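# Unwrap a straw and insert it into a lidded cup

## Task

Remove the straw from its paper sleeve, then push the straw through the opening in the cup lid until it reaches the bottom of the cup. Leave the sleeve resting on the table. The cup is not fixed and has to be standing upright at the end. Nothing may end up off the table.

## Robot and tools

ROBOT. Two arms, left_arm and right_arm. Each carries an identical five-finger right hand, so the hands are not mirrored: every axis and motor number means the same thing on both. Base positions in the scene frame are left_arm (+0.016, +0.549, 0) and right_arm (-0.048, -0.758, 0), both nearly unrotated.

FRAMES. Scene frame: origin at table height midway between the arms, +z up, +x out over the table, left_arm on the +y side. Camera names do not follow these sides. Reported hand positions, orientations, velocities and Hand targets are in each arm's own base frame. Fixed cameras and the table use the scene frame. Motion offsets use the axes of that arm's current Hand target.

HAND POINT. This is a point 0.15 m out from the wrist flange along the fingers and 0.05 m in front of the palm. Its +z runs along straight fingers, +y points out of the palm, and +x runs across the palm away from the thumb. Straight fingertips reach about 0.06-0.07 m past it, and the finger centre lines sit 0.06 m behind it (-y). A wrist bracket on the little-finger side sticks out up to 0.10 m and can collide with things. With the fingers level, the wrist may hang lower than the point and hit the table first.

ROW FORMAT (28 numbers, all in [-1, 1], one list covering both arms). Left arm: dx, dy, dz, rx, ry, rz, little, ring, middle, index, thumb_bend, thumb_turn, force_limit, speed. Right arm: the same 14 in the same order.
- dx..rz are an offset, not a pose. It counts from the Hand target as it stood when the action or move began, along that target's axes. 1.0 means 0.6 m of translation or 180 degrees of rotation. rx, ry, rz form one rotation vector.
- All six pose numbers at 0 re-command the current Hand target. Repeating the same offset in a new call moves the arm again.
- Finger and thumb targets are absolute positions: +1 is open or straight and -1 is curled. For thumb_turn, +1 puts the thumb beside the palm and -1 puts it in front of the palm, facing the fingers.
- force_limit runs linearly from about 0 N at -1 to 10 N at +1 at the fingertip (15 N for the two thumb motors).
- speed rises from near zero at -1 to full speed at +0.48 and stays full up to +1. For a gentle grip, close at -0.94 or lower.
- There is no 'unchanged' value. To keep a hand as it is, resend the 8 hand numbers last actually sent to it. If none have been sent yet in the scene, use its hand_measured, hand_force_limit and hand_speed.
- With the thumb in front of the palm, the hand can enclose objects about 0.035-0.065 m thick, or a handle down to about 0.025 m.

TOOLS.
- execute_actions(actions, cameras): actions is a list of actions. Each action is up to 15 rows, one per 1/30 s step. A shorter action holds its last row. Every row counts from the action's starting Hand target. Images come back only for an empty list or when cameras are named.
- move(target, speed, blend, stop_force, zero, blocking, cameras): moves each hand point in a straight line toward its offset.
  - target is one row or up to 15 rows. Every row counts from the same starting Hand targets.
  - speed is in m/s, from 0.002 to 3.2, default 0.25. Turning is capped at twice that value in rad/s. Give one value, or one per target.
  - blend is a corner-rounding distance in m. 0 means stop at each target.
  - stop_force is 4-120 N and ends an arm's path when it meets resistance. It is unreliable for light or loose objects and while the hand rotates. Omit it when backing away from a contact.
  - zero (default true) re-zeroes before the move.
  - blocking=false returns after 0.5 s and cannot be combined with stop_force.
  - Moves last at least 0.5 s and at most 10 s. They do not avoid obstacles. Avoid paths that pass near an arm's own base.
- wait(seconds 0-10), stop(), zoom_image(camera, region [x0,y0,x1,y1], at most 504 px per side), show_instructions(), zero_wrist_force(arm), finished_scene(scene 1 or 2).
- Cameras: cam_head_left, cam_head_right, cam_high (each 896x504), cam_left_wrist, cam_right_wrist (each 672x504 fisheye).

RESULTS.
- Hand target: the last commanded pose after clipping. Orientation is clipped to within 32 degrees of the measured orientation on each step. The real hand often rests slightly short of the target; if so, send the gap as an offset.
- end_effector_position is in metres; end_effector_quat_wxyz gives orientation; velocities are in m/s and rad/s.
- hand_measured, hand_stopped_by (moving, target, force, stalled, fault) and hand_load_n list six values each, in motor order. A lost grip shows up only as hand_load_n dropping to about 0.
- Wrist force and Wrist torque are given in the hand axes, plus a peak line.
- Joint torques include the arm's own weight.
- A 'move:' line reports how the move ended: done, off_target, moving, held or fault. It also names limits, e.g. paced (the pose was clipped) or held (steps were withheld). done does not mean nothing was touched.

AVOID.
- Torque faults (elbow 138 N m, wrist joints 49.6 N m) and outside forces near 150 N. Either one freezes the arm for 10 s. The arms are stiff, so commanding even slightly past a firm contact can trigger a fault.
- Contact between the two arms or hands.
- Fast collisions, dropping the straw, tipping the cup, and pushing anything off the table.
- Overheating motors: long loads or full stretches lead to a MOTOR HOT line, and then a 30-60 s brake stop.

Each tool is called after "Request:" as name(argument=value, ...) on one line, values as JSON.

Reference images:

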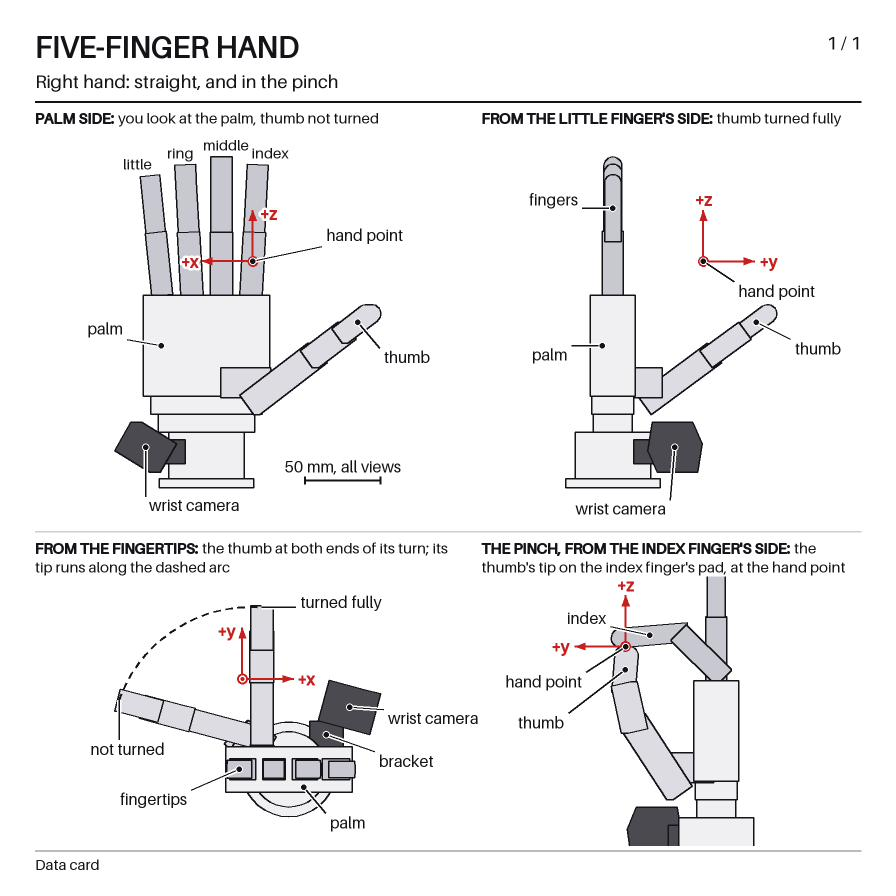

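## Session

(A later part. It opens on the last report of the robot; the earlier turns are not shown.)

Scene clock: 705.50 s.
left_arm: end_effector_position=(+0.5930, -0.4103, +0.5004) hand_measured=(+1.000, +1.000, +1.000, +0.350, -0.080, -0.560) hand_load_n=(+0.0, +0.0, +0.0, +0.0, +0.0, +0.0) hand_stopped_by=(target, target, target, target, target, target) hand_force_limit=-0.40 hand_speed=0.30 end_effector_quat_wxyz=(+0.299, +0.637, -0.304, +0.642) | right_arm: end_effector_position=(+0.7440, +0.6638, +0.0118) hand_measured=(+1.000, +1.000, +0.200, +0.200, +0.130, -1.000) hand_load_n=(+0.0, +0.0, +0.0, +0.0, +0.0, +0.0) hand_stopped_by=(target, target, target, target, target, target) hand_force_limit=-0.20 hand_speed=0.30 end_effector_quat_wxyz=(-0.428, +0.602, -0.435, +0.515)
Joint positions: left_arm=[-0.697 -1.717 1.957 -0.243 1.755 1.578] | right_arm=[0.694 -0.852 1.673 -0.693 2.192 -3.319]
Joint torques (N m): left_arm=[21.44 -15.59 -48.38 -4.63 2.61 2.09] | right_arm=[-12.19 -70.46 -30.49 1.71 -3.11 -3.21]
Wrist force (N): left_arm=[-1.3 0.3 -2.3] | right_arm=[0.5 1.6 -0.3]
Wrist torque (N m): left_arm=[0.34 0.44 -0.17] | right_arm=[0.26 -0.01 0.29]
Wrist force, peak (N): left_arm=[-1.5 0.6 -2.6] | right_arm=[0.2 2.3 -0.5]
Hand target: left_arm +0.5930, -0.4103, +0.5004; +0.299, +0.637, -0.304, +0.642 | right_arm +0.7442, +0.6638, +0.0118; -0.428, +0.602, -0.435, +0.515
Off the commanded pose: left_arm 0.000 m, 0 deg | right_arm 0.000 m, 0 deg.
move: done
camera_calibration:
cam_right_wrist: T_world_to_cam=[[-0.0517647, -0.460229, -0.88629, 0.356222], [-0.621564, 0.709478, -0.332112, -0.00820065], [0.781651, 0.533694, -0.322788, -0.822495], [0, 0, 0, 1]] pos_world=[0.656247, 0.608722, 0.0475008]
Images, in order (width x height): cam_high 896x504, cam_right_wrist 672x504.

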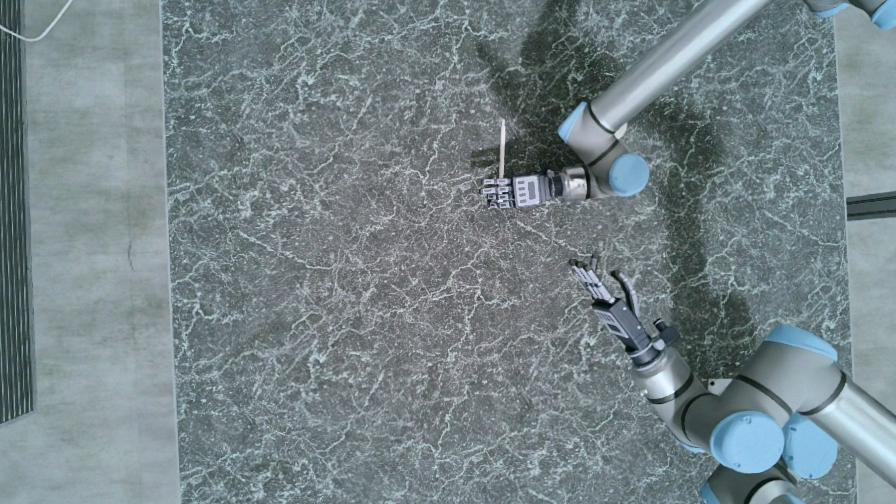

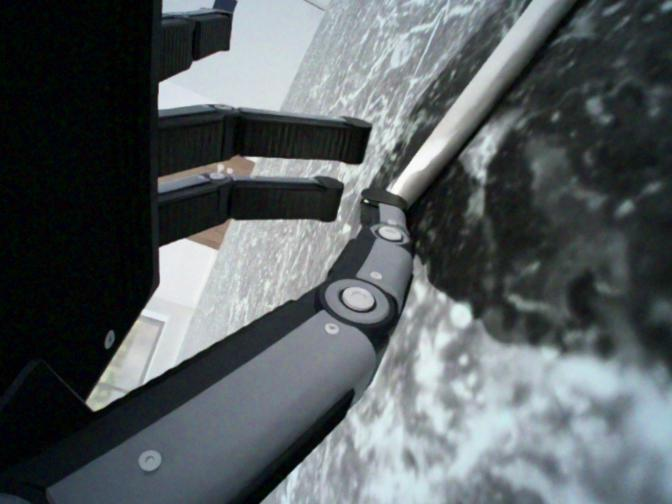

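Request:
move(target=[[0,0,0,0,0,0,1,1,1,0.35,-0.08,-0.56,-0.4,0.3,0.0124,-0.0482,-0.0052,0,0,0,1,1,0.2,0.2,0.13,-1,-0.2,0.3],[0,0,0,0,0,0,1,1,1,0.35,-0.08,-0.56,-0.4,0.3,0.0413,-0.0412,-0.0002,-0.0234,0.091,0.0097,1,1,0.2,0.2,0.13,-1,-0.2,0.3],[0,0,0,0,0,0,1,1,1,0.35,-0.08,-0.56,-0.4,0.3,0.029,0.007,0.005,-0.0234,0.091,0.0097,1,1,0.2,0.2,0.13,-1,-0.2,0.3]], speed=0.08, stop_force=4, cameras=["cam_right_wrist"])

Scene clock: 745.17 s.
left_arm: end_effector_position=(+0.5930, -0.4103, +0.5004) hand_measured=(+1.000, +1.000, +1.000, +0.350, -0.080, -0.560) hand_load_n=(+0.0, +0.0, +0.0, +0.0, +0.0, +0.0) hand_stopped_by=(target, target, target, target, target, target) hand_force_limit=-0.40 hand_speed=0.30 end_effector_quat_wxyz=(+0.299, +0.637, -0.304, +0.642) | right_arm: end_effector_position=(+0.7484, +0.6462, +0.0117) hand_measured=(+1.000, +1.000, +0.200, +0.200, +0.130, -1.000) hand_load_n=(+0.0, +0.0, +0.0, +0.0, +0.0, +0.0) hand_stopped_by=(target, target, target, target, target, target) hand_force_limit=-0.20 hand_speed=0.30 end_effector_quat_wxyz=(-0.347, +0.531, -0.519, +0.572)
Joint positions: left_arm=[-0.697 -1.717 1.957 -0.243 1.755 1.578] | right_arm=[0.744 -0.783 1.535 -0.569 2.535 -3.243]
Joint torques (N m): left_arm=[20.21 -16.54 -48.17 -4.96 2.63 1.93] | right_arm=[6.31 -78.31 -22.2 -2.29 4.39 -2.18]
Wrist force (N): left_arm=[-1.2 0.3 -2.1] | right_arm=[0.3 1.0 -0.5]
Wrist torque (N m): left_arm=[0.34 0.44 -0.17] | right_arm=[0.22 0.00 0.04]
Wrist force, peak (N): left_arm=[-1.6 0.1 -2.6] | right_arm=[0.6 2.3 -0.8]
Hand target: left_arm +0.5930, -0.4103, +0.5004; +0.299, +0.637, -0.304, +0.642 | right_arm +0.7484, +0.6462, +0.0117; -0.347, +0.531, -0.519, +0.572
Off the commanded pose: left_arm 0.000 m, 0 deg | right_arm 0.000 m, 0 deg.
move: done
camera_calibration:
cam_right_wrist: T_world_to_cam=[[-0.184173, -0.425301, -0.886115, 0.424863], [-0.386943, 0.860109, -0.332395, -0.265918], [0.903524, 0.281658, -0.322977, -0.744909], [0, 0, 0, 1]] pos_world=[0.648396, 0.619222, 0.0474999]
Images, in order (width x height): cam_right_wrist 672x504.

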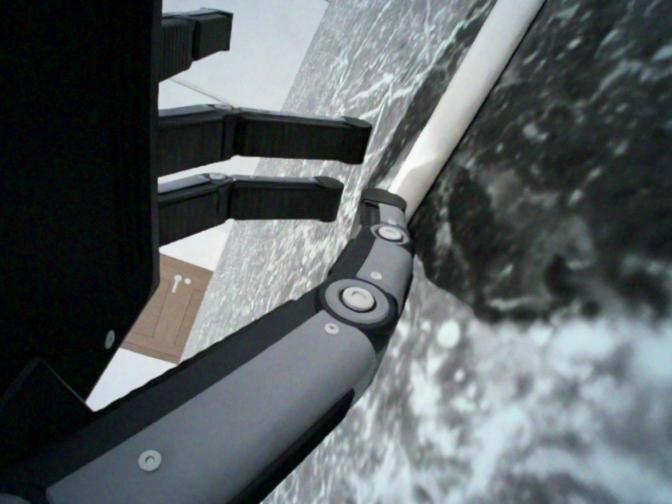

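Request:
move(target=[0,0,0,0,0,0,1,1,1,0.35,-0.08,-0.56,-0.4,0.3,0,0,0,0,0,0,1,1,-0.4,-0.4,0.13,-1,0.0,-0.92])

Request:
move(target=[0,0,0,0,0,0,1,1,1,0.35,-0.08,-0.56,-0.4,0.3,0.0124,-0.0481,-0.0051,0,0,0,1,1,-0.4,-0.4,0.13,-1,0.0,-0.92], speed=0.04, cameras=["cam_right_wrist"])

Scene clock: 756.00 s.
left_arm: end_effector_position=(+0.5930, -0.4103, +0.5004) hand_measured=(+1.000, +1.000, +1.000, +0.350, -0.080, -0.560) hand_load_n=(+0.0, +0.0, +0.0, +0.0, +0.0, +0.0) hand_stopped_by=(target, target, target, target, target, target) hand_force_limit=-0.40 hand_speed=0.30 end_effector_quat_wxyz=(+0.299, +0.637, -0.304, +0.642) | right_arm: end_effector_position=(+0.7484, +0.6462, +0.0117) hand_measured=(+1.000, +1.000, -0.186, -0.164, +0.130, -1.000) hand_load_n=(+0.0, +0.0, +5.5, +5.0, +1.0, +1.0) hand_stopped_by=(target, target, force, force, target, target) hand_force_limit=0.00 hand_speed=-0.92 end_effector_quat_wxyz=(-0.347, +0.531, -0.519, +0.572)
Joint positions: left_arm=[-0.697 -1.717 1.957 -0.243 1.755 1.578] | right_arm=[0.744 -0.783 1.535 -0.569 2.535 -3.243]
Joint torques (N m): left_arm=[22.06 -17 -48.01 -4.8 2.46 1.87] | right_arm=[5.38 -78.42 -24.35 1.09 3.55 -2.31]
Wrist force (N): left_arm=[-1.4 0.1 -2.2] | right_arm=[2.7 -9.1 1.8]
Wrist torque (N m): left_arm=[0.31 0.45 -0.19] | right_arm=[0.31 0.05 0.01]
Wrist force, peak (N): left_arm=[-1.6 0.2 -2.6] | right_arm=[2.9 -10.0 2.0]
Hand target: left_arm +0.5930, -0.4103, +0.5004; +0.299, +0.637, -0.304, +0.642 | right_arm +0.7484, +0.6462, +0.0117; -0.347, +0.531, -0.519, +0.572
Off the commanded pose: left_arm 0.000 m, 0 deg | right_arm 0.000 m, 0 deg.
move: done

Scene clock: 757.13 s.
left_arm: end_effector_position=(+0.5930, -0.4103, +0.5004) hand_measured=(+1.000, +1.000, +1.000, +0.350, -0.080, -0.560) hand_load_n=(+0.0, +0.0, +0.0, +0.0, +0.0, +0.0) hand_stopped_by=(target, target, target, target, target, target) hand_force_limit=-0.40 hand_speed=0.30 end_effector_quat_wxyz=(+0.299, +0.637, -0.304, +0.642) | right_arm: end_effector_position=(+0.7484, +0.6462, +0.0415) hand_measured=(+1.000, +1.000, -0.186, -0.164, +0.130, -1.000) hand_load_n=(+0.0, +0.0, +3.0, +1.5, +1.5, +0.5) hand_stopped_by=(target, target, force, force, target, target) hand_force_limit=0.00 hand_speed=-0.92 end_effector_quat_wxyz=(-0.347, +0.532, -0.519, +0.572)
Joint positions: left_arm=[-0.697 -1.717 1.957 -0.243 1.755 1.578] | right_arm=[0.744 -0.816 1.53 -0.531 2.535 -3.243]
Joint torques (N m): left_arm=[21.52 -16.67 -47.76 -4.62 2.4 1.76] | right_arm=[-6.74 -99.78 -35.64 2.51 -1.8 0.05]
Wrist force (N): left_arm=[-1.4 0.3 -2.5] | right_arm=[0.7 0.6 -0.7]
Wrist torque (N m): left_arm=[0.36 0.47 -0.18] | right_arm=[0.10 -0.06 0.08]
Wrist force, peak (N): left_arm=[-1.6 0.3 -2.6] | right_arm=[2.7 -9.6 1.6]
Hand target: left_arm +0.5930, -0.4103, +0.5004; +0.299, +0.637, -0.304, +0.642 | right_arm +0.7485, +0.6462, +0.0417; -0.347, +0.531, -0.519, +0.572
Off the commanded pose: left_arm 0.000 m, 0 deg | right_arm 0.000 m, 0 deg.
move: done
camera_calibration:
cam_right_wrist: T_world_to_cam=[[-0.184139, -0.425377, -0.886085, 0.45125], [-0.386959, 0.860072, -0.332474, -0.255887], [0.903524, 0.281657, -0.322977, -0.735255], [0, 0, 0, 1]] pos_world=[0.648396, 0.619122, 0.0772998]
Images, in order (width x height): cam_right_wrist 672x504.

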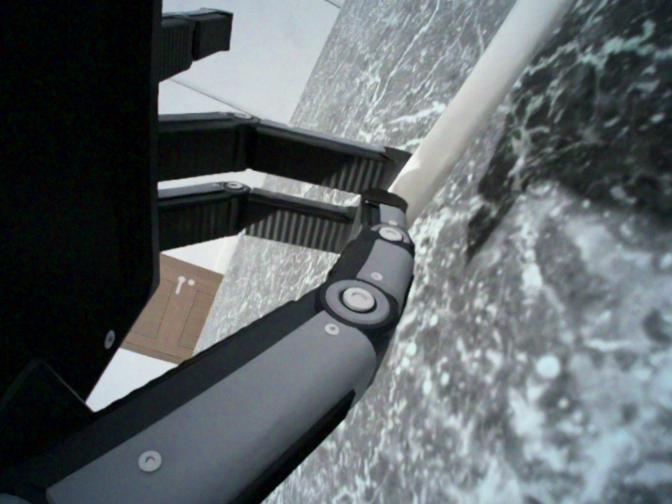

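Request:
move(target=[0.0378,-0.0468,0.3287,0,0,0,1,1,1,0.35,-0.08,-0.56,-0.4,0.3,0.1213,-0.4575,-0.088,0.3246,-0.1536,-0.4682,1,1,-0.4,-0.4,0.13,-1,0.0,-0.92], speed=0.22, cameras=["cam_left_wrist", "cam_right_wrist", "cam_head_left", "cam_head_right"])

Scene clock: 812.23 s.
left_arm: end_effector_position=(+0.7400, -0.5447, +0.5238) hand_measured=(+1.000, +1.000, +1.000, +0.350, -0.080, -0.560) hand_load_n=(+0.0, +0.0, +0.0, +0.0, +0.0, +0.5) hand_stopped_by=(target, target, target, target, target, target) hand_force_limit=-0.40 hand_speed=0.30 end_effector_quat_wxyz=(+0.299, +0.637, -0.304, +0.642) | right_arm: end_effector_position=(+0.7255, +0.6494, +0.3296) hand_measured=(+1.000, +1.000, -0.186, -0.164, +0.130, -1.000) hand_load_n=(+0.0, +0.0, +3.5, +1.5, +1.5, +1.0) hand_stopped_by=(target, target, force, force, target, target) hand_force_limit=0.00 hand_speed=-0.92 end_effector_quat_wxyz=(-0.187, +0.615, +0.350, +0.682)
Joint positions: left_arm=[-0.71 -1.404 1.598 -0.198 1.742 1.578] | right_arm=[0.553 -1.247 1.793 -0.546 1.339 -4.962]
Joint torques (N m): left_arm=[-17.13 -42.33 -47.97 0.5 -2.72 2.1] | right_arm=[-10.55 -74.02 -40.23 0.8 -3.63 -3.25]
Wrist force (N): left_arm=[-1.5 0.1 -1.9] | right_arm=[-0.5 1.1 -0.7]
Wrist torque (N m): left_arm=[0.24 0.43 -0.19] | right_arm=[0.18 0.06 0.23]
Wrist force, peak (N): left_arm=[-1.4 0.4 -2.7] | right_arm=[-0.7 1.7 -1.4]
Hand target: left_arm +0.7400, -0.5447, +0.5238; +0.299, +0.637, -0.304, +0.642 | right_arm +0.7255, +0.6494, +0.3296; -0.187, +0.615, +0.350, +0.682
Off the commanded pose: left_arm 0.000 m, 0 deg | right_arm 0.000 m, 0 deg.
move: done
camera_calibration:
cam_left_wrist: T_world_to_cam=[[-0.750154, -0.622121, 0.224131, 0.09946], [-0.491845, 0.298382, -0.817959, 0.947806], [0.441993, -0.723833, -0.529819, -0.329035], [0, 0, 0, 1]] pos_world=[0.686215, -0.459098, 0.578645]
cam_right_wrist: T_world_to_cam=[[0.636629, -0.623774, 0.453442, -0.204441], [-0.103692, -0.651892, -0.751189, 0.742506], [0.764167, 0.43121, -0.479694, -0.566803], [0, 0, 0, 1]] pos_world=[0.640278, 0.60092, 0.378573]
Images, in order (width x height): cam_head_left 896x504, cam_head_right 896x504, cam_left_wrist 672x504, cam_right_wrist 672x504.

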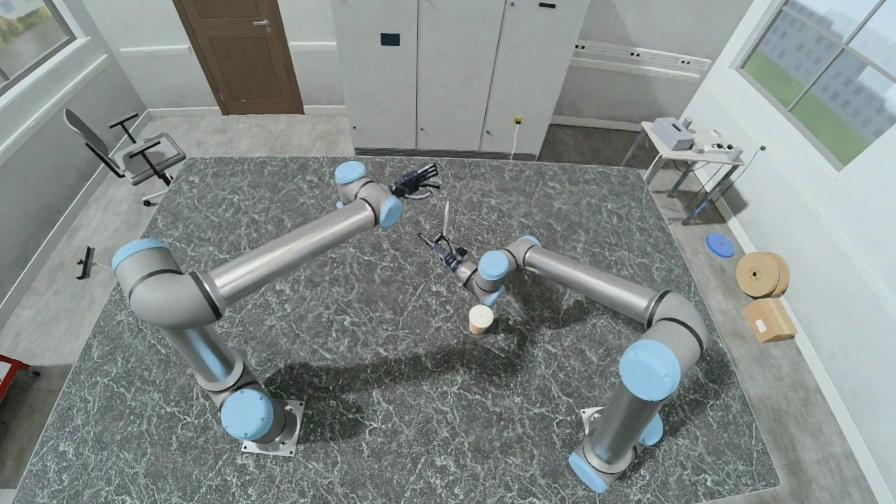

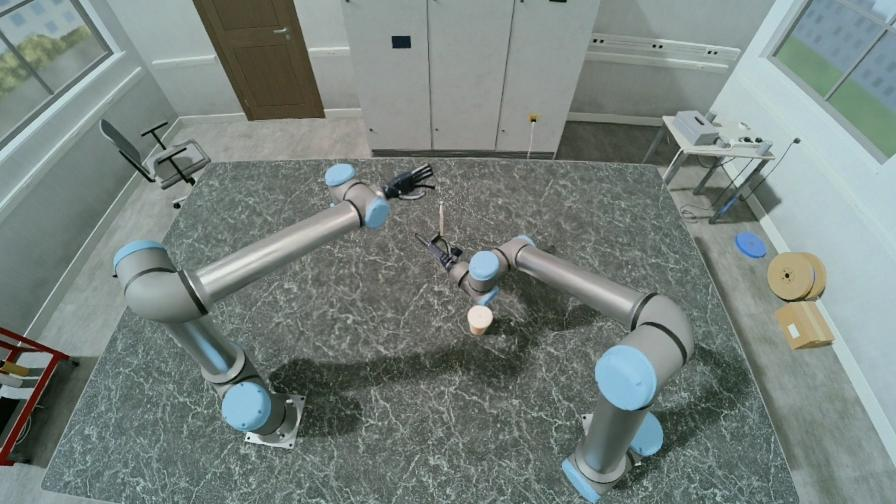

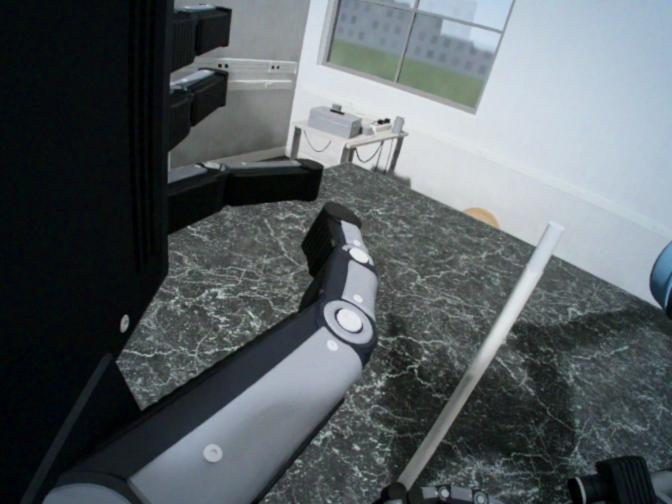

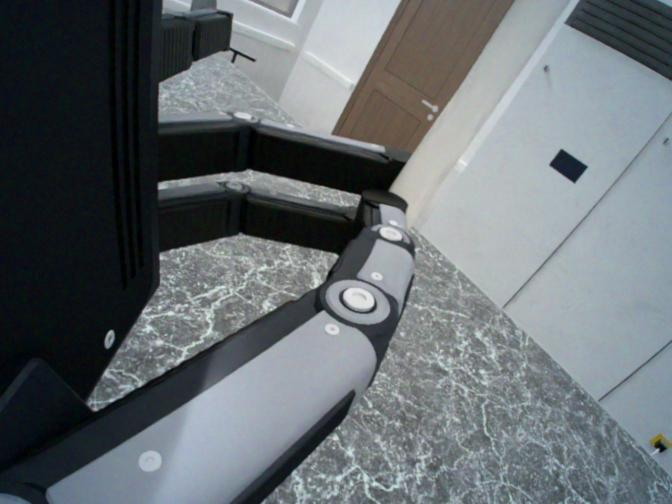

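Request:
move(target=[0.0158,0.0767,-0.0058,0,0,0,1,1,1,0.35,-0.08,-0.56,-0.4,0.3,0,0,0,0,0,0,1,1,-0.4,-0.4,0.13,-1,0.0,-0.92], speed=0.1, cameras=["cam_left_wrist"])

Request:
zoom_image(camera="cam_left_wrist", region=[280, 130, 460, 330])

Scene clock: 841.10 s.
left_arm: end_effector_position=(+0.7023, -0.5712, +0.5329) hand_measured=(+1.000, +1.000, +1.000, +0.350, -0.080, -0.560) hand_load_n=(+0.0, +0.0, +0.0, +0.0, +0.0, +0.0) hand_stopped_by=(target, target, target, target, target, target) hand_force_limit=-0.40 hand_speed=0.30 end_effector_quat_wxyz=(+0.299, +0.637, -0.304, +0.642) | right_arm: end_effector_position=(+0.7255, +0.6494, +0.3296) hand_measured=(+1.000, +1.000, -0.186, -0.164, +0.130, -1.000) hand_load_n=(+0.0, +0.0, +3.0, +1.5, +1.5, +1.0) hand_stopped_by=(target, target, force, force, target, target) hand_force_limit=0.00 hand_speed=-0.92 end_effector_quat_wxyz=(-0.187, +0.615, +0.350, +0.682)
Joint positions: left_arm=[-0.779 -1.441 1.626 -0.187 1.673 1.579] | right_arm=[0.553 -1.247 1.793 -0.546 1.338 -4.962]
Joint torques (N m): left_arm=[-18 -68.1 -37.56 0.51 -2.3 1.94] | right_arm=[-9.76 -73.79 -41.08 0.78 -3.54 -3.2]
Wrist force (N): left_arm=[-1.5 0.5 -1.5] | right_arm=[-0.3 1.2 -1.1]
Wrist torque (N m): left_arm=[0.35 0.43 -0.15] | right_arm=[0.21 0.05 0.24]
Wrist force, peak (N): left_arm=[-1.8 -0.2 -2.5] | right_arm=[-0.4 1.2 -1.4]
Hand target: left_arm +0.7022, -0.5713, +0.5329; +0.299, +0.637, -0.304, +0.642 | right_arm +0.7255, +0.6494, +0.3296; -0.187, +0.615, +0.350, +0.682
Off the commanded pose: left_arm 0.000 m, 0 deg | right_arm 0.000 m, 0 deg.
move: done
camera_calibration:
cam_left_wrist: T_world_to_cam=[[-0.750154, -0.622121, 0.224131, 0.0526662], [-0.491845, 0.298382, -0.817959, 0.944693], [0.441993, -0.723833, -0.529819, -0.326849], [0, 0, 0, 1]] pos_world=[0.648615, -0.485698, 0.587745]
Images, in order (width x height): cam_left_wrist 672x504.

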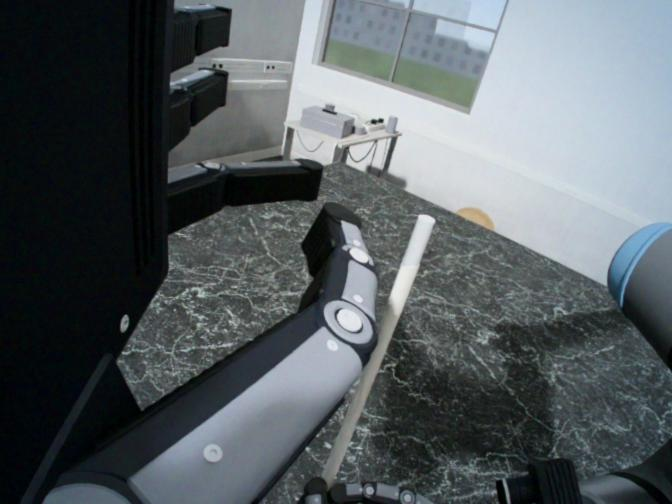

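Scaled by 2.520 from the camera's 672x504 image, which has a finer 960x720 frame.

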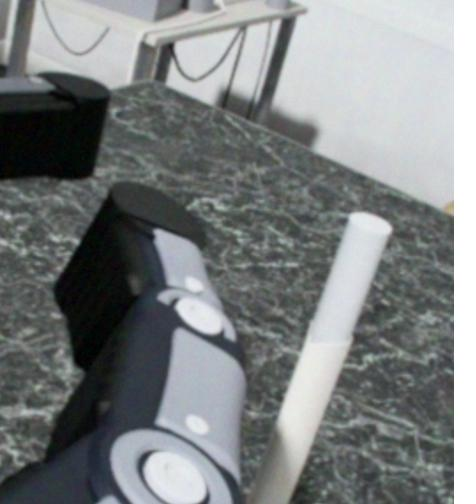

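Request:
move(target=[[-0.015,0,0.0108,0,0,0,1,1,1,0.35,-0.08,-0.56,-0.4,0.3,0,0,0,0,0,0,1,1,-0.4,-0.4,0.13,-1,0.0,-0.92],[-0.015,0.0567,0.0108,0,0,0,1,1,1,0.35,-0.08,-0.56,-0.4,0.3,0,0,0,0,0,0,1,1,-0.4,-0.4,0.13,-1,0.0,-0.92]], speed=0.08, blend=[0.004, 0], cameras=["cam_left_wrist"])

Request:
zoom_image(camera="cam_left_wrist", region=[280, 130, 460, 330])

Scene clock: 868.53 s.
left_arm: end_effector_position=(+0.6803, -0.5978, +0.5237) hand_measured=(+1.000, +1.000, +1.000, +0.350, -0.080, -0.560) hand_load_n=(+0.0, +0.0, +0.0, +0.0, +0.0, +0.0) hand_stopped_by=(target, target, target, target, target, target) hand_force_limit=-0.40 hand_speed=0.30 end_effector_quat_wxyz=(+0.299, +0.637, -0.304, +0.642) | right_arm: end_effector_position=(+0.7255, +0.6494, +0.3296) hand_measured=(+1.000, +1.000, -0.186, -0.164, +0.130, -1.000) hand_load_n=(+0.0, +0.0, +3.5, +1.5, +1.5, +0.5) hand_stopped_by=(target, target, force, force, target, target) hand_force_limit=0.00 hand_speed=-0.92 end_effector_quat_wxyz=(-0.187, +0.615, +0.350, +0.682)
Joint positions: left_arm=[-0.833 -1.447 1.649 -0.205 1.619 1.579] | right_arm=[0.553 -1.247 1.793 -0.546 1.338 -4.962]
Joint torques (N m): left_arm=[-12.79 -64.4 -36.68 -5.15 -3.09 1.99] | right_arm=[-10.17 -73.75 -40.81 0.63 -3.6 -3.23]
Wrist force (N): left_arm=[-1.6 0.3 -1.8] | right_arm=[-0.4 1.1 -0.7]
Wrist torque (N m): left_arm=[0.29 0.48 -0.15] | right_arm=[0.17 0.05 0.23]
Wrist force, peak (N): left_arm=[-1.6 0.8 -2.0] | right_arm=[-0.5 1.6 -1.0]
Hand target: left_arm +0.6801, -0.5979, +0.5237; +0.299, +0.637, -0.304, +0.642 | right_arm +0.7255, +0.6494, +0.3296; -0.187, +0.615, +0.350, +0.682
Off the commanded pose: left_arm 0.000 m, 0 deg | right_arm 0.000 m, 0 deg.
move: done
camera_calibration:
cam_left_wrist: T_world_to_cam=[[-0.750154, -0.622121, 0.224131, 0.0216764], [-0.491845, 0.298382, -0.817959, 0.934284], [0.441993, -0.723833, -0.529819, -0.341253], [0, 0, 0, 1]] pos_world=[0.626615, -0.512298, 0.578545]
Images, in order (width x height): cam_left_wrist 672x504.

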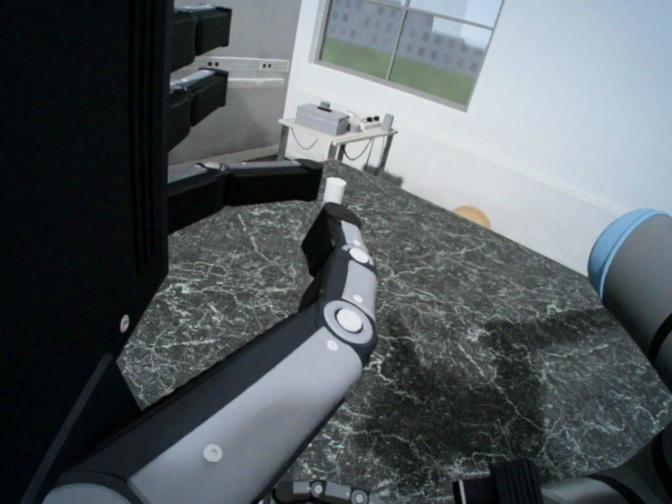

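Scaled by 2.520 from the camera's 672x504 image, which has a finer 960x720 frame.

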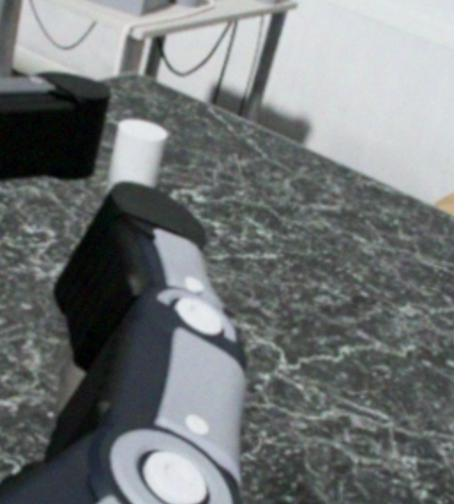

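Request:
move(target=[0,0,0,0,0,0,1,1,1,-0.4,-0.08,-0.56,0.8,-0.92,0,0,0,0,0,0,1,1,-0.4,-0.4,0.13,-1,0.0,-0.92], cameras=["cam_left_wrist"])

Request:
zoom_image(camera="cam_left_wrist", region=[280, 130, 460, 330])

Scene clock: 888.23 s.
left_arm: end_effector_position=(+0.6801, -0.5979, +0.5237) hand_measured=(+1.000, +1.000, +1.000, -0.126, -0.080, -0.560) hand_load_n=(+0.0, +0.0, +0.0, +10.5, +1.5, +0.0) hand_stopped_by=(target, target, target, force, target, target) hand_force_limit=0.80 hand_speed=-0.92 end_effector_quat_wxyz=(+0.299, +0.637, -0.304, +0.642) | right_arm: end_effector_position=(+0.7255, +0.6494, +0.3296) hand_measured=(+1.000, +1.000, -0.186, -0.164, +0.130, -1.000) hand_load_n=(+0.0, +0.0, +3.0, +1.5, +1.0, +0.5) hand_stopped_by=(target, target, force, force, target, target) hand_force_limit=0.00 hand_speed=-0.92 end_effector_quat_wxyz=(-0.187, +0.615, +0.350, +0.682)
Joint positions: left_arm=[-0.834 -1.447 1.649 -0.205 1.619 1.579] | right_arm=[0.553 -1.247 1.793 -0.546 1.338 -4.962]
Joint torques (N m): left_arm=[-16.18 -65.42 -36.21 -4.72 -2.58 1.97] | right_arm=[-11.15 -73.08 -40.73 0.61 -3.41 -3.04]
Wrist force (N): left_arm=[-1.6 0.2 -1.1] | right_arm=[-0.1 0.4 -0.9]
Wrist torque (N m): left_arm=[0.28 0.57 -0.15] | right_arm=[0.17 0.09 0.19]
Wrist force, peak (N): left_arm=[-1.9 0.3 -2.2] | right_arm=[-0.3 1.5 -1.2]
Hand target: left_arm +0.6801, -0.5979, +0.5237; +0.299, +0.637, -0.304, +0.642 | right_arm +0.7255, +0.6494, +0.3296; -0.187, +0.615, +0.350, +0.682
Off the commanded pose: left_arm 0.000 m, 0 deg | right_arm 0.000 m, 0 deg.
move: done
camera_calibration:
cam_left_wrist: T_world_to_cam=[[-0.750154, -0.622121, 0.224131, 0.0214866], [-0.491845, 0.298382, -0.817959, 0.934134], [0.441993, -0.723833, -0.529819, -0.34129], [0, 0, 0, 1]] pos_world=[0.626415, -0.512398, 0.578445]
Images, in order (width x height): cam_left_wrist 672x504.

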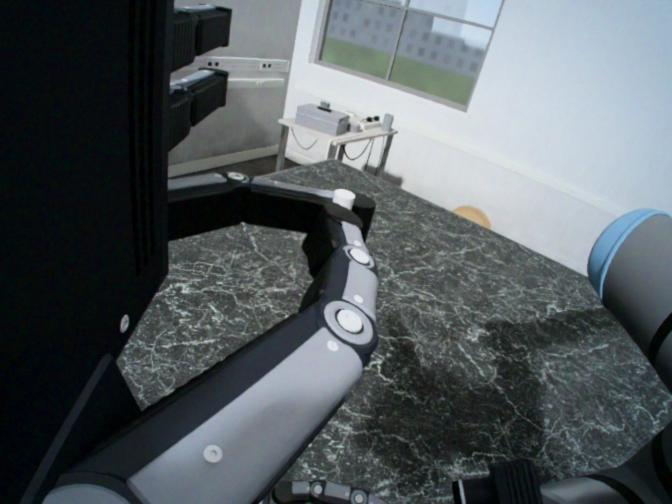

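Scaled by 2.520 from the camera's 672x504 image, which has a finer 960x720 frame.

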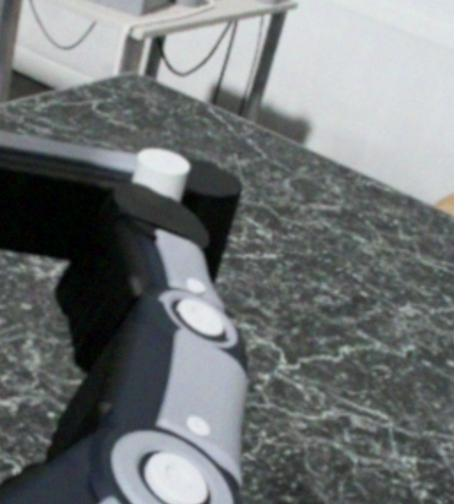

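Request:
move(target=[[0,0,0,0,0,0,1,1,1,-0.4,-0.08,-0.56,0.8,-0.92,0,0,0,0,0,0,1,1,0.35,0.35,0.13,-1,0.0,-0.3],[0,0,0,0,0,0,1,1,1,-0.4,-0.08,-0.56,0.8,-0.92,0,-0.0473,0,0,0,0,1,1,1,0.35,-0.08,-0.56,0.0,0.3],[0,0,0,0,0,0,1,1,1,-0.4,-0.08,-0.56,0.8,-0.92,-0.0113,-0.0473,-0.0135,0,0,0.0794,1,1,1,0.35,-0.08,-0.56,0.0,0.3]], speed=0.08, cameras=["cam_left_wrist", "cam_right_wrist"])

Request:
zoom_image(camera="cam_right_wrist", region=[280, 80, 540, 340])

Scene clock: 916.63 s.
left_arm: end_effector_position=(+0.6801, -0.5979, +0.5237) hand_measured=(+1.000, +1.000, +1.000, -0.126, -0.080, -0.560) hand_load_n=(+0.0, +0.0, +0.0, +7.0, +0.0, -2.0) hand_stopped_by=(target, target, target, force, target, target) hand_force_limit=0.80 hand_speed=-0.92 end_effector_quat_wxyz=(+0.299, +0.637, -0.304, +0.642) | right_arm: end_effector_position=(+0.7015, +0.6619, +0.3160) hand_measured=(+1.000, +1.000, +1.000, +0.350, -0.080, -0.560) hand_load_n=(+0.0, +0.0, +0.0, +0.0, +0.0, +0.0) hand_stopped_by=(target, target, target, target, target, target) hand_force_limit=0.00 hand_speed=0.30 end_effector_quat_wxyz=(-0.270, +0.653, +0.271, +0.653)
Joint positions: left_arm=[-0.834 -1.447 1.649 -0.205 1.619 1.579] | right_arm=[0.579 -1.26 1.807 -0.546 1.365 -4.713]
Joint torques (N m): left_arm=[-14.9 -65.64 -36.62 -2.02 -2.48 1.76] | right_arm=[-10.9 -72.69 -27.98 0.83 -3.57 2.43]
Wrist force (N): left_arm=[-1.6 0.1 -1.6] | right_arm=[-0.5 1.0 -0.6]
Wrist torque (N m): left_arm=[0.25 0.44 -0.15] | right_arm=[0.13 0.09 0.00]
Wrist force, peak (N): left_arm=[-2.0 0.1 -2.2] | right_arm=[0.0 1.8 -1.0]
Hand target: left_arm +0.6801, -0.5979, +0.5237; +0.299, +0.637, -0.304, +0.642 | right_arm +0.7015, +0.6619, +0.3160; -0.271, +0.653, +0.271, +0.653
Off the commanded pose: left_arm 0.000 m, 0 deg | right_arm 0.000 m, 0 deg.
move: done
camera_calibration:
cam_left_wrist: T_world_to_cam=[[-0.750154, -0.622121, 0.224131, 0.0214866], [-0.491845, 0.298382, -0.817959, 0.934134], [0.441993, -0.723833, -0.529819, -0.34129], [0, 0, 0, 1]] pos_world=[0.626415, -0.512398, 0.578445]
cam_right_wrist: T_world_to_cam=[[0.696184, -0.683375, 0.219834, -0.103768], [-0.243124, -0.512589, -0.823495, 0.766528], [0.67544, 0.519857, -0.523001, -0.543123], [0, 0, 0, 1]] pos_world=[0.62545, 0.604348, 0.36999]
Images, in order (width x height): cam_left_wrist 672x504, cam_right_wrist 672x504.

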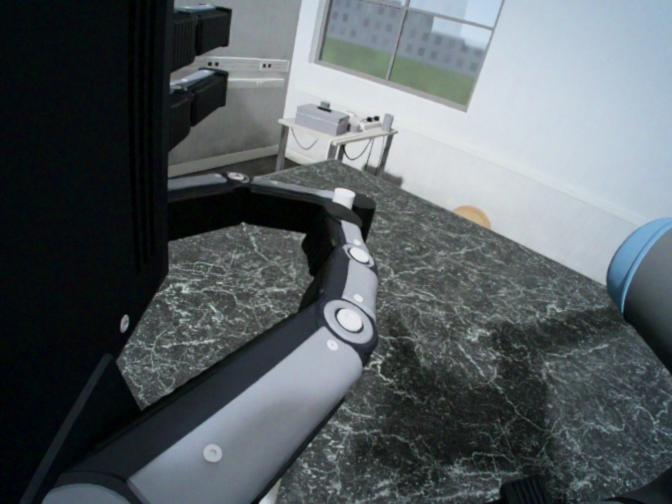

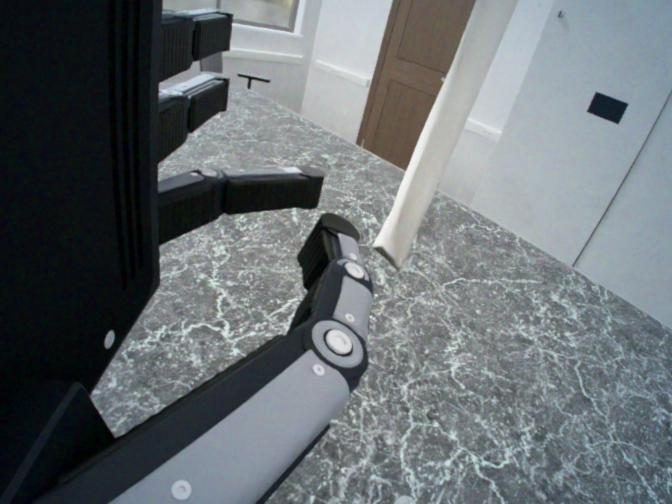

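Scaled by 1.938 from the camera's 672x504 image, which has a finer 960x720 frame.

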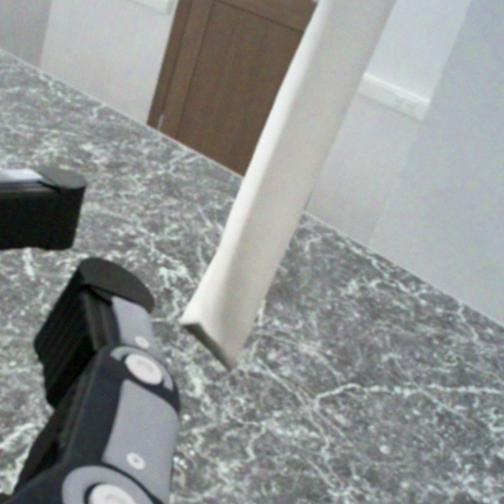

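Request:
move(target=[0,0,0,0,0,0,1,1,1,-0.4,-0.08,-0.56,0.8,-0.92,-0.0083,0.0183,0.0025,0,0,0,1,1,1,0.35,-0.08,-0.56,0.0,0.3], speed=0.06, cameras=["cam_right_wrist"])

Request:
zoom_image(camera="cam_right_wrist", region=[280, 80, 540, 340])

Scene clock: 943.67 s.
left_arm: end_effector_position=(+0.6801, -0.5979, +0.5237) hand_measured=(+1.000, +1.000, +1.000, -0.126, -0.080, -0.560) hand_load_n=(+0.0, -0.5, +0.0, +7.0, +0.0, -2.0) hand_stopped_by=(target, target, target, force, target, target) hand_force_limit=0.80 hand_speed=-0.92 end_effector_quat_wxyz=(+0.299, +0.637, -0.304, +0.642) | right_arm: end_effector_position=(+0.7102, +0.6553, +0.3111) hand_measured=(+1.000, +1.000, +1.000, +0.350, -0.080, -0.560) hand_load_n=(+0.0, +0.0, +0.0, +0.5, +0.0, +0.0) hand_stopped_by=(target, target, target, target, target, target) hand_force_limit=0.00 hand_speed=0.30 end_effector_quat_wxyz=(-0.271, +0.654, +0.271, +0.653)
Joint positions: left_arm=[-0.834 -1.447 1.649 -0.205 1.619 1.579] | right_arm=[0.564 -1.254 1.809 -0.554 1.35 -4.712]
Joint torques (N m): left_arm=[-14.12 -64.54 -36.63 -1.96 -2.57 1.41] | right_arm=[-14.15 -53.77 -27.85 -3.85 -2.9 2.31]
Wrist force (N): left_arm=[-1.5 0.2 -1.8] | right_arm=[-0.6 1.1 -0.5]
Wrist torque (N m): left_arm=[0.28 0.44 -0.14] | right_arm=[0.13 0.09 -0.01]
Wrist force, peak (N): left_arm=[-2.0 0.1 -2.0] | right_arm=[-0.6 1.5 -0.7]
Hand target: left_arm +0.6801, -0.5979, +0.5237; +0.299, +0.637, -0.304, +0.642 | right_arm +0.7103, +0.6552, +0.3111; -0.271, +0.653, +0.271, +0.653
Off the commanded pose: left_arm 0.000 m, 0 deg | right_arm 0.000 m, 0 deg.
move: done
camera_calibration:
cam_right_wrist: T_world_to_cam=[[0.696227, -0.683409, 0.21959, -0.113106], [-0.243251, -0.512434, -0.823554, 0.761211], [0.675349, 0.519965, -0.52301, -0.548067], [0, 0, 0, 1]] pos_world=[0.634049, 0.597748, 0.36509]
Images, in order (width x height): cam_right_wrist 672x504.

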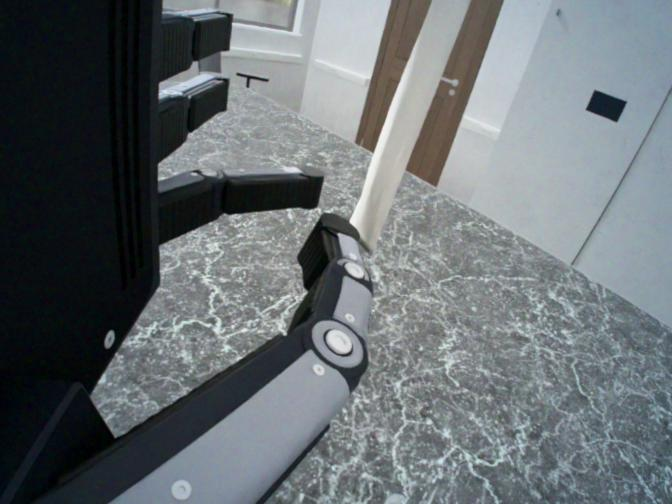

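Scaled by 1.938 from the camera's 672x504 image, which has a finer 960x720 frame.

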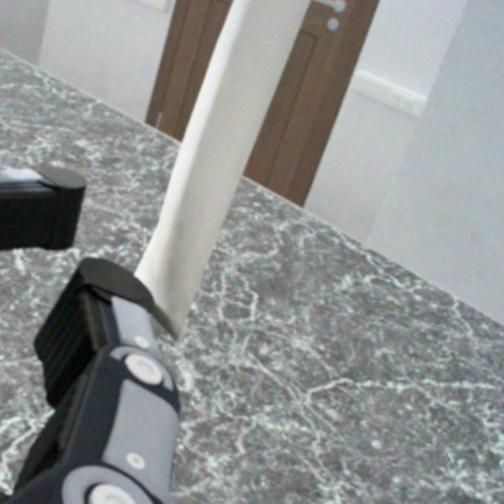

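Request:
move(target=[[0,0,0,0,0,0,1,1,1,-0.4,-0.08,-0.56,0.8,-0.92,0.0058,0,-0.015,0,0,0,1,1,1,0.35,-0.08,-0.56,0.0,0.3],[0,0,0,0,0,0,1,1,1,-0.4,-0.08,-0.56,0.8,-0.92,0.0058,0.0143,-0.015,0,0,0,1,1,1,0.35,-0.08,-0.56,0.0,0.3]], speed=0.06, blend=[0.003, 0])

Request:
move(target=[0,0,0,0,0,0,1,1,1,-0.4,-0.08,-0.56,0.8,-0.92,0,0,0,0,0,0,1,1,1,-0.5,-0.08,-0.56,0.85,-0.92], cameras=["cam_right_wrist", "cam_left_wrist"])

Request:
zoom_image(camera="cam_right_wrist", region=[280, 80, 540, 340])

Scene clock: 980.13 s.
left_arm: end_effector_position=(+0.6801, -0.5979, +0.5237) hand_measured=(+1.000, +1.000, +1.000, -0.126, -0.080, -0.560) hand_load_n=(+0.0, +0.0, +0.0, +6.5, +0.0, -2.0) hand_stopped_by=(target, target, target, force, target, target) hand_force_limit=0.80 hand_speed=-0.92 end_effector_quat_wxyz=(+0.299, +0.637, -0.304, +0.642) | right_arm: end_effector_position=(+0.7099, +0.6429, +0.3145) hand_measured=(+1.000, +1.000, +1.000, +0.350, -0.080, -0.560) hand_load_n=(+0.0, +0.0, +0.0, +0.0, +0.0, +0.0) hand_stopped_by=(target, target, target, target, target, target) hand_force_limit=0.00 hand_speed=0.30 end_effector_quat_wxyz=(-0.271, +0.654, +0.271, +0.653)
Joint positions: left_arm=[-0.834 -1.447 1.649 -0.205 1.619 1.579] | right_arm=[0.549 -1.271 1.824 -0.553 1.334 -4.712]
Joint torques (N m): left_arm=[-12.75 -67.28 -37.67 -2.07 -2.38 1.61] | right_arm=[-11.85 -72.85 -27 0.69 -4.28 -0.18]
Wrist force (N): left_arm=[-1.4 0.0 -1.9] | right_arm=[-0.7 1.4 -0.9]
Wrist torque (N m): left_arm=[0.26 0.42 -0.14] | right_arm=[0.22 0.08 0.01]
Wrist force, peak (N): left_arm=[-2.2 0.1 -1.9] | right_arm=[-0.7 1.3 -1.0]
Hand target: left_arm +0.6801, -0.5979, +0.5237; +0.299, +0.637, -0.304, +0.642 | right_arm +0.7100, +0.6428, +0.3145; -0.271, +0.653, +0.271, +0.653
Off the commanded pose: left_arm 0.000 m, 0 deg | right_arm 0.000 m, 0 deg.
move: done

Scene clock: 982.80 s.
left_arm: end_effector_position=(+0.6801, -0.5979, +0.5237) hand_measured=(+1.000, +1.000, +1.000, -0.126, -0.080, -0.560) hand_load_n=(+0.0, +0.0, +0.0, +7.5, +2.0, -0.5) hand_stopped_by=(target, target, target, force, target, target) hand_force_limit=0.80 hand_speed=-0.92 end_effector_quat_wxyz=(+0.299, +0.637, -0.304, +0.642) | right_arm: end_effector_position=(+0.7100, +0.6428, +0.3145) hand_measured=(+1.000, +1.000, +1.000, -0.184, -0.078, -0.560) hand_load_n=(+0.0, +0.0, +0.0, +10.5, +4.5, -0.5) hand_stopped_by=(target, target, target, force, target, target) hand_force_limit=0.85 hand_speed=-0.92 end_effector_quat_wxyz=(-0.271, +0.653, +0.271, +0.653)
Joint positions: left_arm=[-0.834 -1.447 1.649 -0.205 1.619 1.579] | right_arm=[0.548 -1.271 1.825 -0.553 1.334 -4.712]
Joint torques (N m): left_arm=[-13.31 -66.02 -37.09 -1.87 -2.59 1.68] | right_arm=[-10.79 -71.22 -28.52 0.71 -3.34 -1.63]
Wrist force (N): left_arm=[-1.4 0.3 -1.7] | right_arm=[-0.4 0.9 -0.5]
Wrist torque (N m): left_arm=[0.31 0.48 -0.15] | right_arm=[0.15 0.02 0.02]
Wrist force, peak (N): left_arm=[-2.1 -0.1 -2.1] | right_arm=[-0.7 1.3 -1.0]
Hand target: left_arm +0.6801, -0.5979, +0.5237; +0.299, +0.637, -0.304, +0.642 | right_arm +0.7100, +0.6428, +0.3145; -0.271, +0.653, +0.271, +0.653
Off the commanded pose: left_arm 0.000 m, 0 deg | right_arm 0.000 m, 0 deg.
move: done
camera_calibration:
cam_left_wrist: T_world_to_cam=[[-0.750154, -0.622121, 0.224131, 0.0214866], [-0.491845, 0.298382, -0.817959, 0.934134], [0.441993, -0.723833, -0.529819, -0.34129], [0, 0, 0, 1]] pos_world=[0.626415, -0.512398, 0.578445]
cam_right_wrist: T_world_to_cam=[[0.696244, -0.683373, 0.219648, -0.122379], [-0.243202, -0.512482, -0.823538, 0.757572], [0.67535, 0.519965, -0.52301, -0.539722], [0, 0, 0, 1]] pos_world=[0.633949, 0.585248, 0.36849]
Images, in order (width x height): cam_left_wrist 672x504, cam_right_wrist 672x504.

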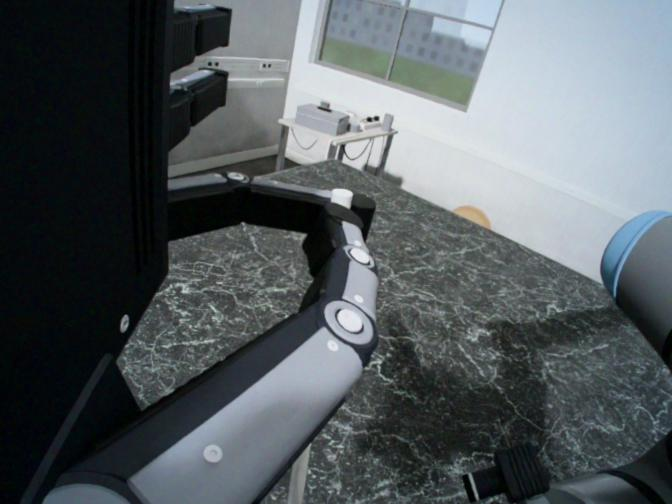

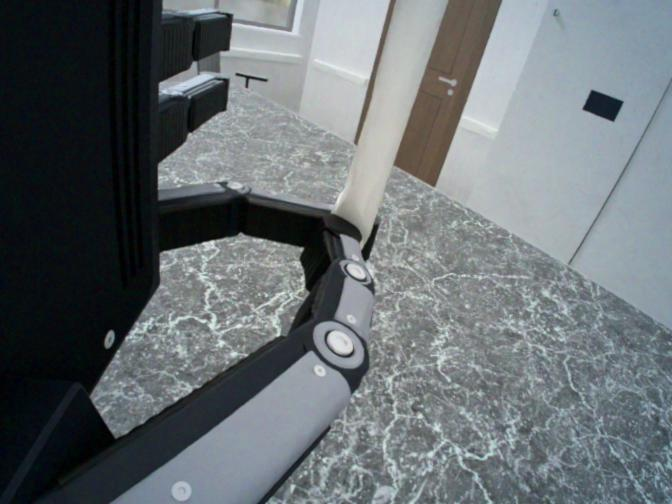

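Scaled by 1.938 from the camera's 672x504 image, which has a finer 960x720 frame.

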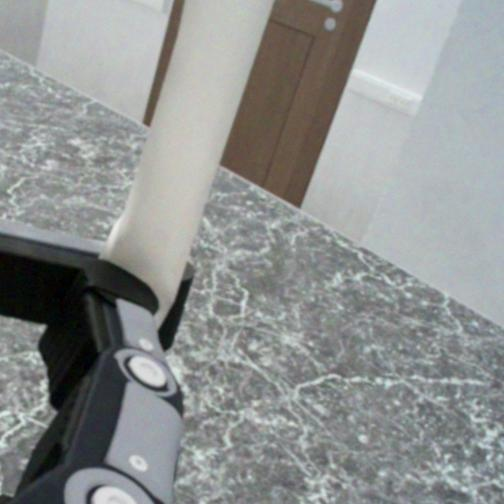

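Request:
move(target=[0.0833,-0.002,0,0,0,0,1,1,1,-0.4,-0.08,-0.56,0.8,-0.92,0,0,0,0,0,0,1,1,1,-0.5,-0.08,-0.56,0.85,-0.92], speed=0.04, cameras=["cam_left_wrist", "cam_right_wrist"])

Request:
zoom_image(camera="cam_right_wrist", region=[280, 0, 540, 340])

Scene clock: 997.30 s.
left_arm: end_effector_position=(+0.6806, -0.5973, +0.5735) hand_measured=(+1.000, +1.000, +1.000, -0.126, -0.080, -0.560) hand_load_n=(+0.0, +0.0, +0.0, +7.5, +1.0, -0.5) hand_stopped_by=(target, target, target, force, target, target) hand_force_limit=0.80 hand_speed=-0.92 end_effector_quat_wxyz=(+0.299, +0.637, -0.304, +0.642) | right_arm: end_effector_position=(+0.7100, +0.6428, +0.3145) hand_measured=(+1.000, +1.000, +1.000, -0.184, -0.078, -0.560) hand_load_n=(+0.0, +0.0, +0.0, +10.0, +4.5, -0.5) hand_stopped_by=(target, target, target, force, target, target) hand_force_limit=0.85 hand_speed=-0.92 end_effector_quat_wxyz=(-0.271, +0.653, +0.271, +0.653)
Joint positions: left_arm=[-0.832 -1.46 1.575 -0.118 1.62 1.579] | right_arm=[0.548 -1.271 1.825 -0.553 1.334 -4.712]
Joint torques (N m): left_arm=[21.89 -65.35 -49.32 0.01 2.94 -0.58] | right_arm=[-10.82 -69.84 -29.7 0.34 -3.03 -1.57]
Wrist force (N): left_arm=[-1.9 0.2 -1.5] | right_arm=[0.2 0.8 -0.8]
Wrist torque (N m): left_arm=[0.26 0.46 -0.12] | right_arm=[0.15 0.06 0.01]
Wrist force, peak (N): left_arm=[-3.3 0.6 -1.9] | right_arm=[-0.9 1.0 -0.8]
Hand target: left_arm +0.6807, -0.5973, +0.5737; +0.299, +0.637, -0.304, +0.642 | right_arm +0.7100, +0.6428, +0.3145; -0.271, +0.653, +0.271, +0.653
Off the commanded pose: left_arm 0.000 m, 0 deg | right_arm 0.000 m, 0 deg.
move: done
camera_calibration:
cam_left_wrist: T_world_to_cam=[[-0.750154, -0.622121, 0.224131, 0.0110508], [-0.491845, 0.298382, -0.817959, 0.975017], [0.441993, -0.723833, -0.529819, -0.314639], [0, 0, 0, 1]] pos_world=[0.626915, -0.511798, 0.628345]
cam_right_wrist: T_world_to_cam=[[0.696244, -0.683373, 0.219648, -0.122379], [-0.243202, -0.512482, -0.823538, 0.757572], [0.67535, 0.519965, -0.52301, -0.539722], [0, 0, 0, 1]] pos_world=[0.633949, 0.585248, 0.36849]
Images, in order (width x height): cam_left_wrist 672x504, cam_right_wrist 672x504.

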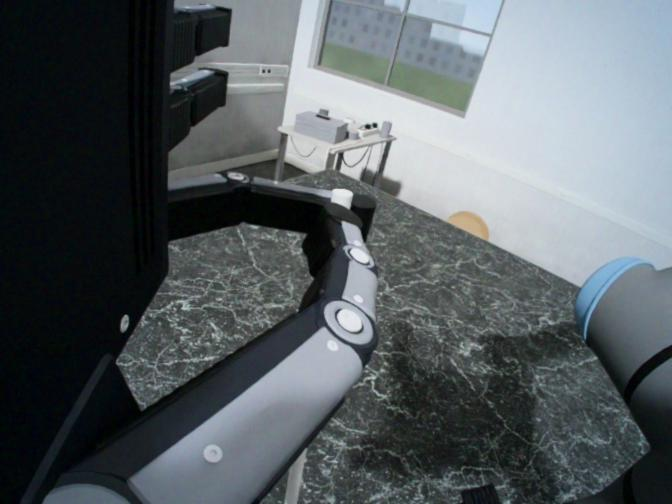

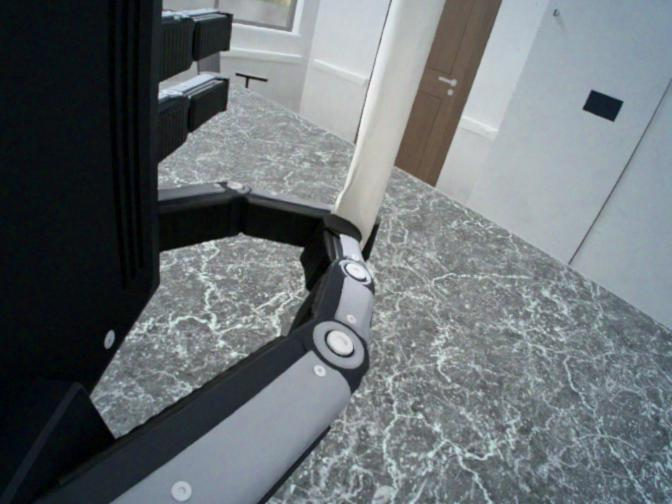

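Scaled by 1.482 from the camera's 672x504 image, which has a finer 960x720 frame.

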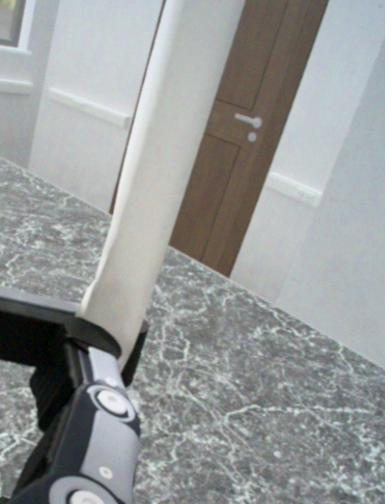

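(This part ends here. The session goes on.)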